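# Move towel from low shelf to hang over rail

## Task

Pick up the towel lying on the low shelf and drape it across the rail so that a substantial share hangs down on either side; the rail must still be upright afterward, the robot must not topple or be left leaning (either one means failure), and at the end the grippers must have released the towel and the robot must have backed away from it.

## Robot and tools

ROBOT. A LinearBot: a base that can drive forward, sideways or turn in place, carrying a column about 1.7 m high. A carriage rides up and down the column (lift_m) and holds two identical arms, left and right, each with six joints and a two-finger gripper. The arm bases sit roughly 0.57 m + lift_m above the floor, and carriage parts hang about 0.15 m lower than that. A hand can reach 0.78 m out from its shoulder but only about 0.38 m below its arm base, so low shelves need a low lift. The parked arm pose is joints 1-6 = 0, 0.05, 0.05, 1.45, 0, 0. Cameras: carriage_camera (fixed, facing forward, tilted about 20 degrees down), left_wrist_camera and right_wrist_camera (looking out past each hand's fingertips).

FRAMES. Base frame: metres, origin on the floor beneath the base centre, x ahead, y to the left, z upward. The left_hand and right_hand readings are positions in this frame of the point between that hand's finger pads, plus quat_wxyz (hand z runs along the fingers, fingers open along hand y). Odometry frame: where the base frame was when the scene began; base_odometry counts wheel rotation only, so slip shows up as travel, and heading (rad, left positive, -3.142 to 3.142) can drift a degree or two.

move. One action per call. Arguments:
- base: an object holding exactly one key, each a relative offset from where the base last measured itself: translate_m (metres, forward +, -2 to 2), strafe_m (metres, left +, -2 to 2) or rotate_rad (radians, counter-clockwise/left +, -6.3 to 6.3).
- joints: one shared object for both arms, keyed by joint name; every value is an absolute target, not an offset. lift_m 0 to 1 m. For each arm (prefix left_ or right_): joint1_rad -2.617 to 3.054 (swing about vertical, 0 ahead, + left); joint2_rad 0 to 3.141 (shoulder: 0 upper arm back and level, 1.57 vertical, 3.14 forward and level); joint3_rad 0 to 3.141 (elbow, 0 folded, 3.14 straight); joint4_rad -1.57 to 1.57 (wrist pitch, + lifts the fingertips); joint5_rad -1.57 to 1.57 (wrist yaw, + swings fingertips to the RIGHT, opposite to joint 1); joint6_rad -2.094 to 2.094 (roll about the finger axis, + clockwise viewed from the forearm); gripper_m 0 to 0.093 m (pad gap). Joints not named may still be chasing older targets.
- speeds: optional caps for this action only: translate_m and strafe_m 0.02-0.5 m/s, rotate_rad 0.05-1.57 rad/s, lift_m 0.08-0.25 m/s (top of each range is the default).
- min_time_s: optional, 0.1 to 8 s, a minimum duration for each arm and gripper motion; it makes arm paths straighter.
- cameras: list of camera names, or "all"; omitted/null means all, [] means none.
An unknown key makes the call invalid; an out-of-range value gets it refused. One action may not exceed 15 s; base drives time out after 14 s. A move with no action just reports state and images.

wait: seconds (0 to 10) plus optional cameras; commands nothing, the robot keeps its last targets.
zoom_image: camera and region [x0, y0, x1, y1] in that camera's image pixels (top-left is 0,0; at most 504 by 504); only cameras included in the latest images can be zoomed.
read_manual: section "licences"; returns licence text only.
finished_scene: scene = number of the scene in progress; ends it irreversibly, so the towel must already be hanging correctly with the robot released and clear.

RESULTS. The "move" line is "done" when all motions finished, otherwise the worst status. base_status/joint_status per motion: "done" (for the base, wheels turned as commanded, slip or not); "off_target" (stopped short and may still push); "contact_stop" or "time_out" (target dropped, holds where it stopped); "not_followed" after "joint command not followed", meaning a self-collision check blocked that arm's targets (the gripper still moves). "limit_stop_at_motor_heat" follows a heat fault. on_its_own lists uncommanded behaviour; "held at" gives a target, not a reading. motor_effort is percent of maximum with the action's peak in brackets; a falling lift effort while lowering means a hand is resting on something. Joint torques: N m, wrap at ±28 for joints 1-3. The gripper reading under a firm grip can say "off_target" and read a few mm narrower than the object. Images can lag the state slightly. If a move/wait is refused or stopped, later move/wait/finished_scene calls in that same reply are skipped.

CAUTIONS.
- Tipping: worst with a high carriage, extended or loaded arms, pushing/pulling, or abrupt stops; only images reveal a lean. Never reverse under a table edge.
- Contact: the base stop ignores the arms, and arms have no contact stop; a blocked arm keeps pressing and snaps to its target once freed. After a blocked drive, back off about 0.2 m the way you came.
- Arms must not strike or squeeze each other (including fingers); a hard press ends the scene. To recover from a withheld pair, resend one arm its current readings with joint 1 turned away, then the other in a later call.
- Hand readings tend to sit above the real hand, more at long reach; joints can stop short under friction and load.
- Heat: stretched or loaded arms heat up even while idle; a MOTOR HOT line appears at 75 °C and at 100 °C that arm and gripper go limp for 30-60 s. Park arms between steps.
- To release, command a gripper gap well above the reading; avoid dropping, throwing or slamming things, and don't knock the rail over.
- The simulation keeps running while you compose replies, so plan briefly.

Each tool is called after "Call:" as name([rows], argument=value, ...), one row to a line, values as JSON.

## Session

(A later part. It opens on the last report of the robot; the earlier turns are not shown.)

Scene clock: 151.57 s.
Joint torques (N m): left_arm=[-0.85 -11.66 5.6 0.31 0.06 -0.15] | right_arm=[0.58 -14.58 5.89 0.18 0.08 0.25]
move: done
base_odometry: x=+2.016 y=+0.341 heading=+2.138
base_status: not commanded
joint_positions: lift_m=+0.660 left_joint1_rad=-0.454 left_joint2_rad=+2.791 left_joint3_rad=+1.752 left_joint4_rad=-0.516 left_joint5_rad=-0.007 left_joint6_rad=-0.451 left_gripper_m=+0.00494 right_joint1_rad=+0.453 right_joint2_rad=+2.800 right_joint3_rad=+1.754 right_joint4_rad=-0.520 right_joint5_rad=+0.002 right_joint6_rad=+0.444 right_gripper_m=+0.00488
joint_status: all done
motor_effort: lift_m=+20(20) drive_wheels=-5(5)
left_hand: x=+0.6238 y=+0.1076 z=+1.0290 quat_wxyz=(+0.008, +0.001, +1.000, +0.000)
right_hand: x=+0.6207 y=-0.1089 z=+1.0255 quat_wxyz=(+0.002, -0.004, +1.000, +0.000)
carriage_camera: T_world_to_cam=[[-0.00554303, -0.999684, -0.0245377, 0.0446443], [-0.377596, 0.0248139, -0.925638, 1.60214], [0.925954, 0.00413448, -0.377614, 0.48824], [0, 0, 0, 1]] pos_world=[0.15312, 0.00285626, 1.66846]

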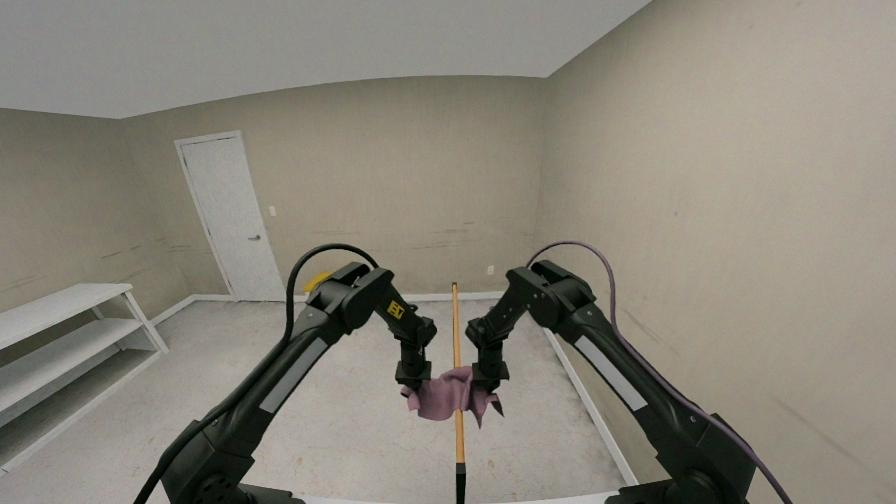

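Call:
move(joints={"lift_m": 0.56}, speeds={"lift_m": 0.08})

Call:
zoom_image(camera="carriage_camera", region=[350, 280, 550, 500])

Scene clock: 158.20 s.
Joint torques (N m): left_arm=[-0.92 -11.74 5.24 0.35 0.06 -0.16] | right_arm=[0.55 -14.68 5.09 0.22 0.08 0.23]
move: done
base_odometry: x=+2.016 y=+0.341 heading=+2.138
base_status: not commanded
joint_positions: lift_m=+0.560 left_joint1_rad=-0.454 left_joint2_rad=+2.793 left_joint3_rad=+1.757 left_joint4_rad=-0.519 left_joint5_rad=-0.007 left_joint6_rad=-0.452 left_gripper_m=+0.00494 right_joint1_rad=+0.453 right_joint2_rad=+2.800 right_joint3_rad=+1.760 right_joint4_rad=-0.524 right_joint5_rad=+0.002 right_joint6_rad=+0.445 right_gripper_m=+0.00488
joint_status: all done
motor_effort: lift_m=+20(21) drive_wheels=+5(6)
left_hand: x=+0.6246 y=+0.1073 z=+0.9292 quat_wxyz=(+0.009, +0.001, +1.000, +0.000)
right_hand: x=+0.6222 y=-0.1082 z=+0.9266 quat_wxyz=(+0.003, -0.004, +1.000, +0.000)
pictures: carriage_camera, left_wrist_camera, right_wrist_camera
carriage_camera: T_world_to_cam=[[-0.00554303, -0.999684, -0.0245377, 0.0421905], [-0.377596, 0.0248139, -0.925638, 1.50958], [0.925954, 0.00413448, -0.377614, 0.450479], [0, 0, 0, 1]] pos_world=[0.15312, 0.00285626, 1.56846]
left_wrist_camera: T_world_to_cam=[[-0.0250653, -0.999462, 0.0211339, 0.101931], [-0.816786, 0.032664, 0.576015, -0.0266889], [-0.576395, -0.00282392, -0.817166, 1.24043], [0, 0, 0, 1]] pos_world=[0.695732, 0.106251, 1.02685]
right_wrist_camera: T_world_to_cam=[[-0.0142831, -0.998121, -0.059584, -0.0345187], [-0.822543, -0.0221531, 0.568272, -0.00512554], [-0.568524, 0.0571271, -0.820681, 1.24699], [0, 0, 0, 1]] pos_world=[0.704236, -0.105804, 1.02424]

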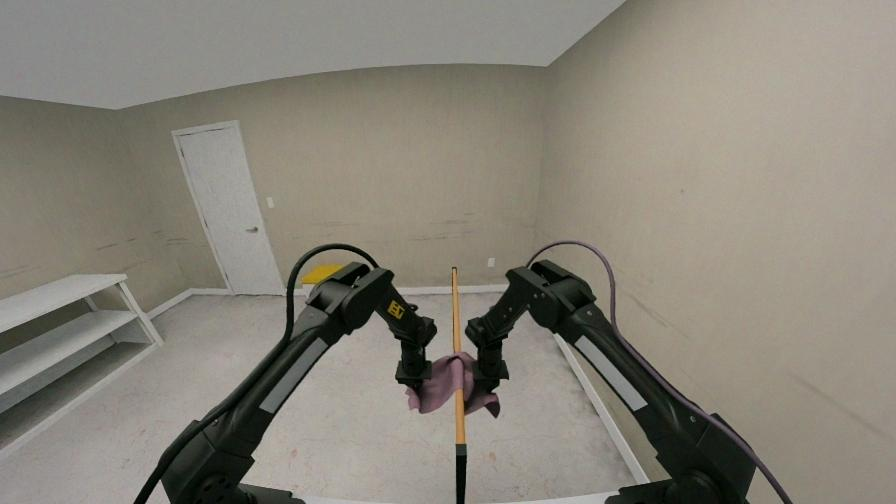

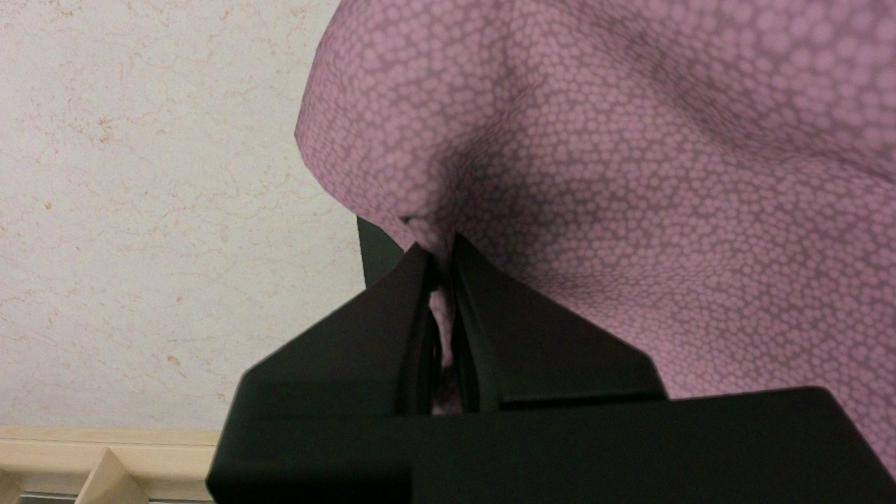

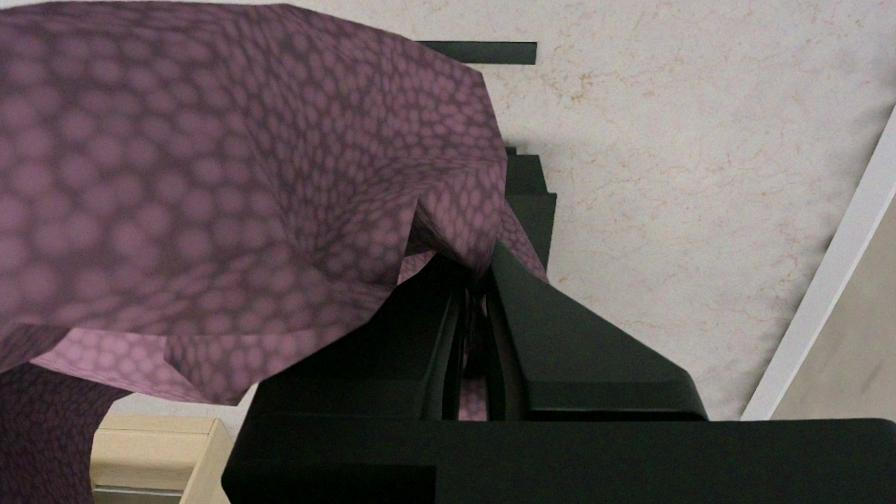

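Scaled by 2.291 (camera's finer frame: 1280x720).

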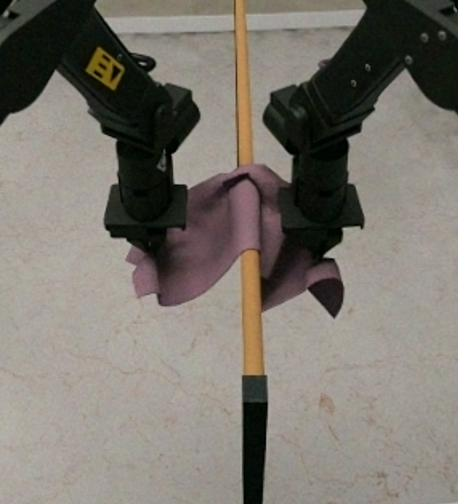

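Call:
move(joints={"lift_m": 0.535}, speeds={"lift_m": 0.08}, cameras=[])

Call:
move(joints={"left_gripper_m": 0.06, "right_gripper_m": 0.06}, min_time_s=1.5)

Call:
zoom_image(camera="carriage_camera", region=[350, 280, 550, 500])

Scene clock: 161.90 s.
Joint torques (N m): left_arm=[-0.69 -11.81 5.07 0.37 0.05 -0.17] | right_arm=[0.53 -14.83 5.18 0.2 0.09 0.22]
move: done
base_odometry: x=+2.016 y=+0.341 heading=+2.138
base_status: not commanded
joint_positions: lift_m=+0.535 left_joint1_rad=-0.456 left_joint2_rad=+2.793 left_joint3_rad=+1.761 left_joint4_rad=-0.520 left_joint5_rad=-0.006 left_joint6_rad=-0.452 left_gripper_m=+0.00494 right_joint1_rad=+0.453 right_joint2_rad=+2.800 right_joint3_rad=+1.762 right_joint4_rad=-0.525 right_joint5_rad=+0.002 right_joint6_rad=+0.446 right_gripper_m=+0.00488
joint_status: all done
motor_effort: lift_m=+20(20) drive_wheels=-4(6)
left_hand: x=+0.6254 y=+0.1058 z=+0.9049 quat_wxyz=(+0.010, +0.002, +1.000, -0.001)
right_hand: x=+0.6230 y=-0.1078 z=+0.9021 quat_wxyz=(+0.004, -0.003, +1.000, +0.001)

Scene clock: 163.70 s.
Joint torques (N m): left_arm=[-0.64 -11.77 5.04 0.36 0.06 -0.18] | right_arm=[0.49 -14.64 5.11 0.21 0.09 0.23]
move: done
base_odometry: x=+2.016 y=+0.341 heading=+2.138
base_status: not commanded
joint_positions: lift_m=+0.535 left_joint1_rad=-0.457 left_joint2_rad=+2.793 left_joint3_rad=+1.761 left_joint4_rad=-0.520 left_joint5_rad=-0.006 left_joint6_rad=-0.452 left_gripper_m=+0.05992 right_joint1_rad=+0.453 right_joint2_rad=+2.800 right_joint3_rad=+1.762 right_joint4_rad=-0.525 right_joint5_rad=+0.002 right_joint6_rad=+0.446 right_gripper_m=+0.05989
joint_status: all done
motor_effort: lift_m=+20(20) drive_wheels=+5(6)
left_hand: x=+0.6253 y=+0.1055 z=+0.9049 quat_wxyz=(+0.010, +0.002, +1.000, -0.001)
right_hand: x=+0.6230 y=-0.1078 z=+0.9021 quat_wxyz=(+0.004, -0.003, +1.000, +0.001)
pictures: carriage_camera, left_wrist_camera, right_wrist_camera
carriage_camera: T_world_to_cam=[[-0.00554303, -0.999684, -0.0245377, 0.0415771], [-0.377596, 0.0248139, -0.925638, 1.48643], [0.925954, 0.00413448, -0.377614, 0.441038], [0, 0, 0, 1]] pos_world=[0.15312, 0.00285626, 1.54346]
left_wrist_camera: T_world_to_cam=[[-0.0277346, -0.999357, 0.0227349, 0.100804], [-0.818174, 0.0357613, 0.573858, -0.00952688], [-0.574302, -0.00268535, -0.818639, 1.22101], [0, 0, 0, 1]] pos_world=[0.696231, 0.104359, 1.00275]
right_wrist_camera: T_world_to_cam=[[-0.0146167, -0.998067, -0.0604037, -0.0346044], [-0.8235, -0.0222479, 0.56688, 0.0113731], [-0.567129, 0.0580284, -0.821583, 1.22737], [0, 0, 0, 1]] pos_world=[0.704938, -0.105507, 0.99985]

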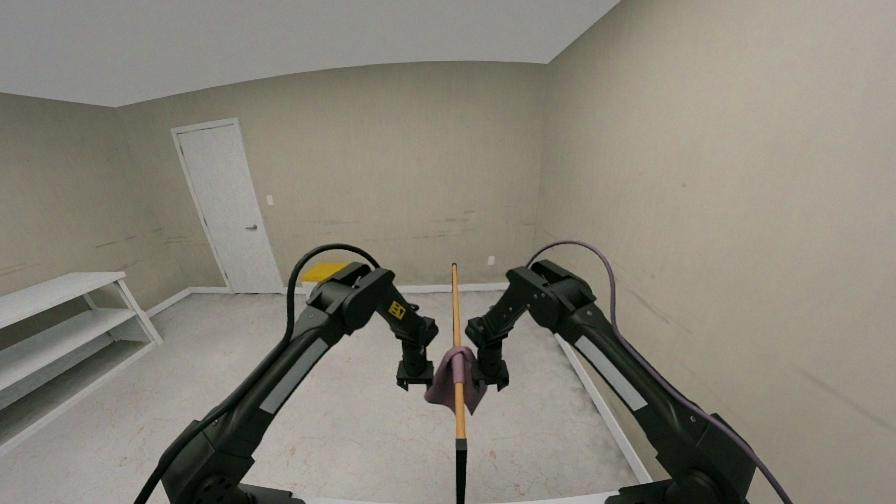

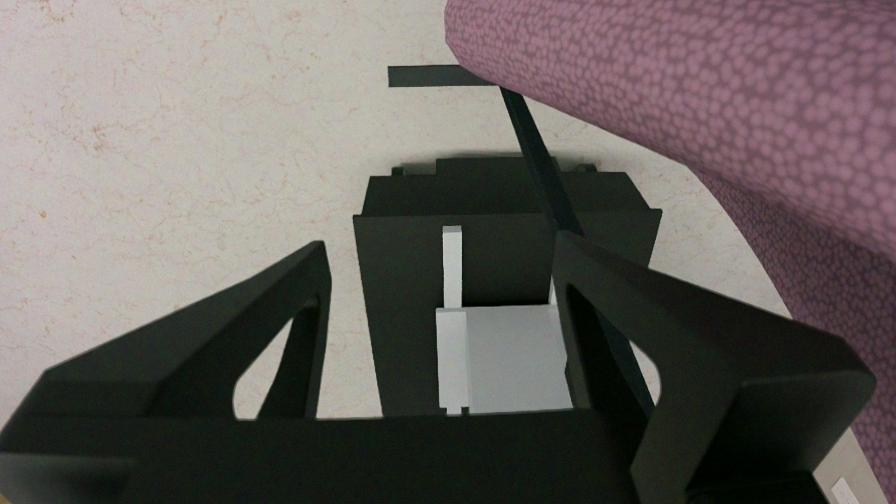

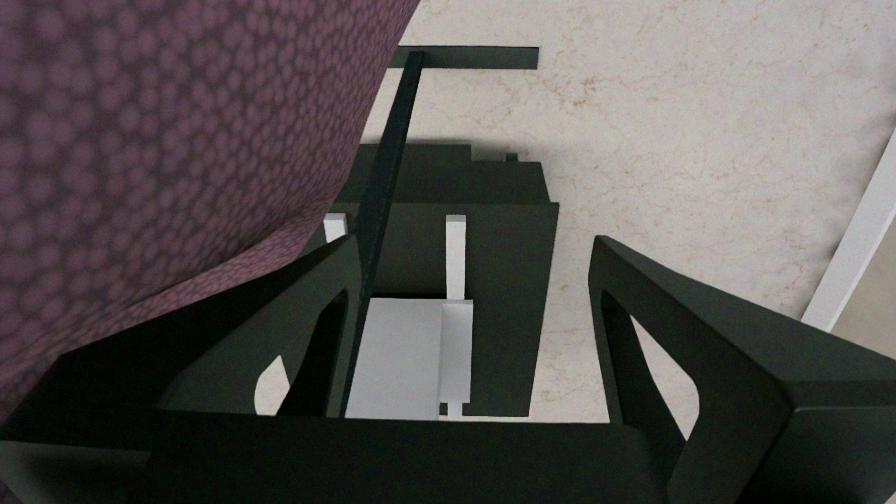

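Scaled by 2.291 (camera's finer frame: 1280x720).

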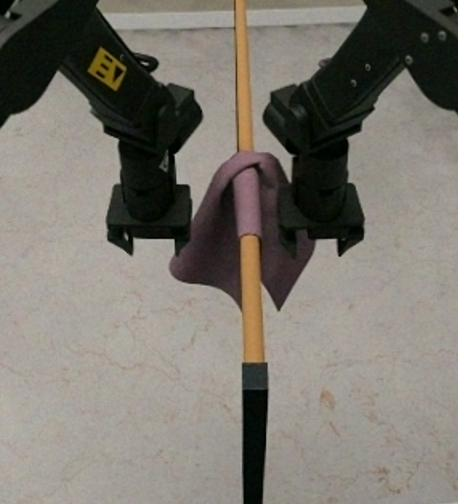

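Call:
move(joints={"left_joint1_rad": -0.15, "right_joint1_rad": 0.15}, min_time_s=2, cameras=["carriage_camera"])

Scene clock: 171.40 s.
Joint torques (N m): left_arm=[0.06 -11.71 4.97 0.35 0.07 -0.16] | right_arm=[-0.69 -14.63 5.07 0.21 0.08 0.23]
move: done
base_odometry: x=+2.016 y=+0.341 heading=+2.138
base_status: not commanded
joint_positions: lift_m=+0.535 left_joint1_rad=-0.154 left_joint2_rad=+2.793 left_joint3_rad=+1.761 left_joint4_rad=-0.520 left_joint5_rad=-0.006 left_joint6_rad=-0.452 left_gripper_m=+0.05992 right_joint1_rad=+0.155 right_joint2_rad=+2.800 right_joint3_rad=+1.762 right_joint4_rad=-0.525 right_joint5_rad=+0.002 right_joint6_rad=+0.446 right_gripper_m=+0.05989
joint_status: all done
motor_effort: lift_m=+20(20) drive_wheels=+5(5)
left_hand: x=+0.6657 y=+0.2349 z=+0.9049 quat_wxyz=(+0.010, -0.148, +0.989, +0.000)
right_hand: x=+0.6626 y=-0.2343 z=+0.9021 quat_wxyz=(+0.004, +0.145, +0.989, +0.000)
carriage_camera: T_world_to_cam=[[-0.00554303, -0.999684, -0.0245377, 0.0415771], [-0.377596, 0.0248139, -0.925638, 1.48643], [0.925954, 0.00413448, -0.377614, 0.441038], [0, 0, 0, 1]] pos_world=[0.15312, 0.00285626, 1.54346]

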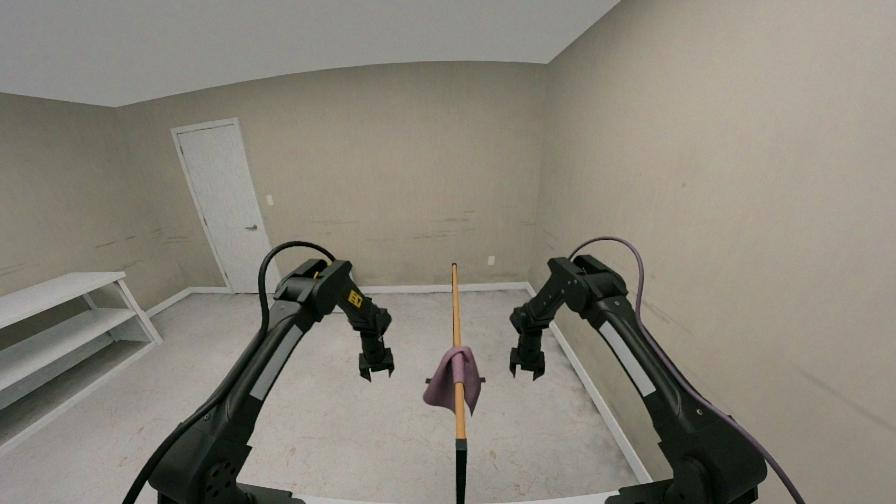

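Call:
zoom_image(camera="carriage_camera", region=[350, 280, 570, 500])

Call:
move(base={"translate_m": -0.6}, speeds={"translate_m": 0.3}, cameras=["carriage_camera"])

Scaled by 2.291 (camera's finer frame: 1280x720).

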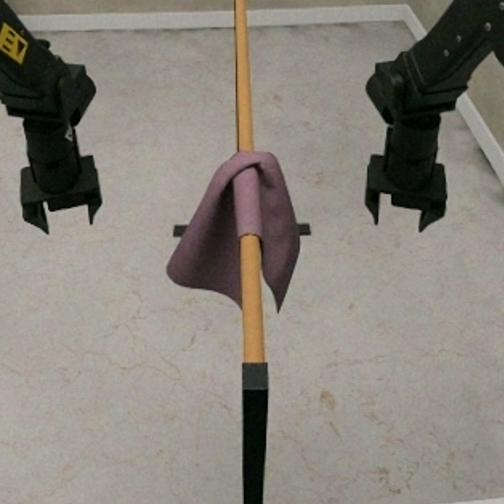

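Scene clock: 176.90 s.
Joint torques (N m): left_arm=[-0.12 -11.86 4.98 0.43 0.07 -0.17] | right_arm=[-0.4 -14.79 5.08 0.23 0.08 0.22]
move: done
base_odometry: x=+2.339 y=-0.165 heading=+2.139
base_status: done
joint_positions: lift_m=+0.535 left_joint1_rad=-0.152 left_joint2_rad=+2.793 left_joint3_rad=+1.761 left_joint4_rad=-0.524 left_joint5_rad=-0.006 left_joint6_rad=-0.452 left_gripper_m=+0.05992 right_joint1_rad=+0.152 right_joint2_rad=+2.800 right_joint3_rad=+1.762 right_joint4_rad=-0.528 right_joint5_rad=+0.002 right_joint6_rad=+0.446 right_gripper_m=+0.05989
joint_status: not commanded
motor_effort: lift_m=+20(20) drive_wheels=-6(19)
left_hand: x=+0.6647 y=+0.2359 z=+0.9049 quat_wxyz=(+0.008, -0.149, +0.989, +0.001)
right_hand: x=+0.6619 y=-0.2357 z=+0.9021 quat_wxyz=(+0.003, +0.146, +0.989, +0.000)
carriage_camera: T_world_to_cam=[[-0.00554303, -0.999684, -0.0245377, 0.0415771], [-0.377596, 0.0248139, -0.925638, 1.48643], [0.925954, 0.00413448, -0.377614, 0.441038], [0, 0, 0, 1]] pos_world=[0.15312, 0.00285626, 1.54346]

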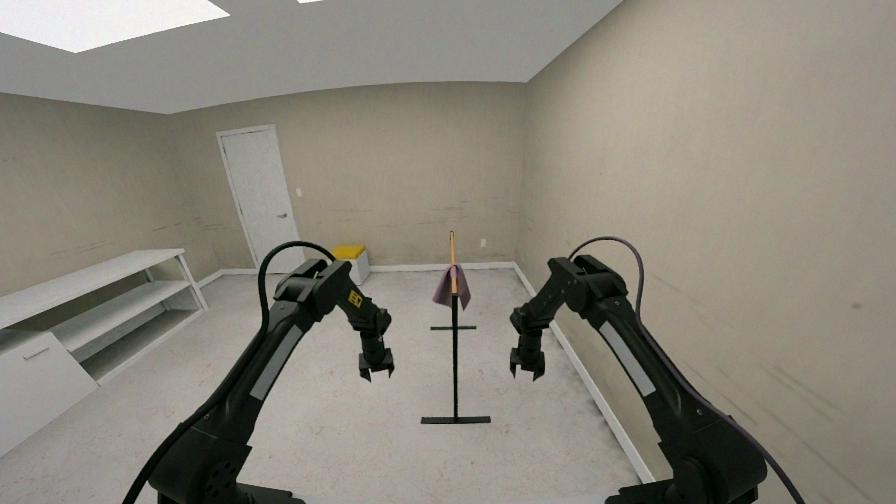

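Call:
zoom_image(camera="carriage_camera", region=[390, 220, 520, 350])

Scaled by 3.877 (camera's finer frame: 1280x720).

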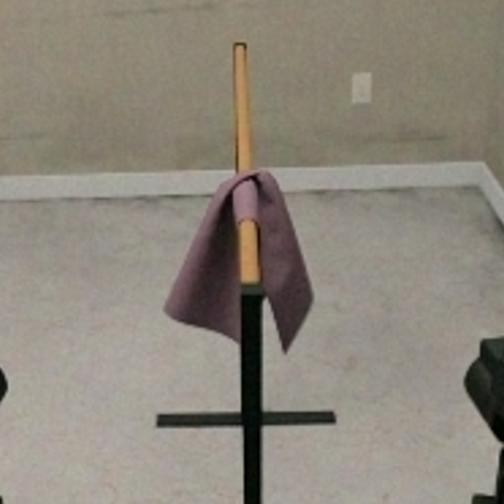

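Call:
finished_scene(scene=2)

The scene is finished: the task was done.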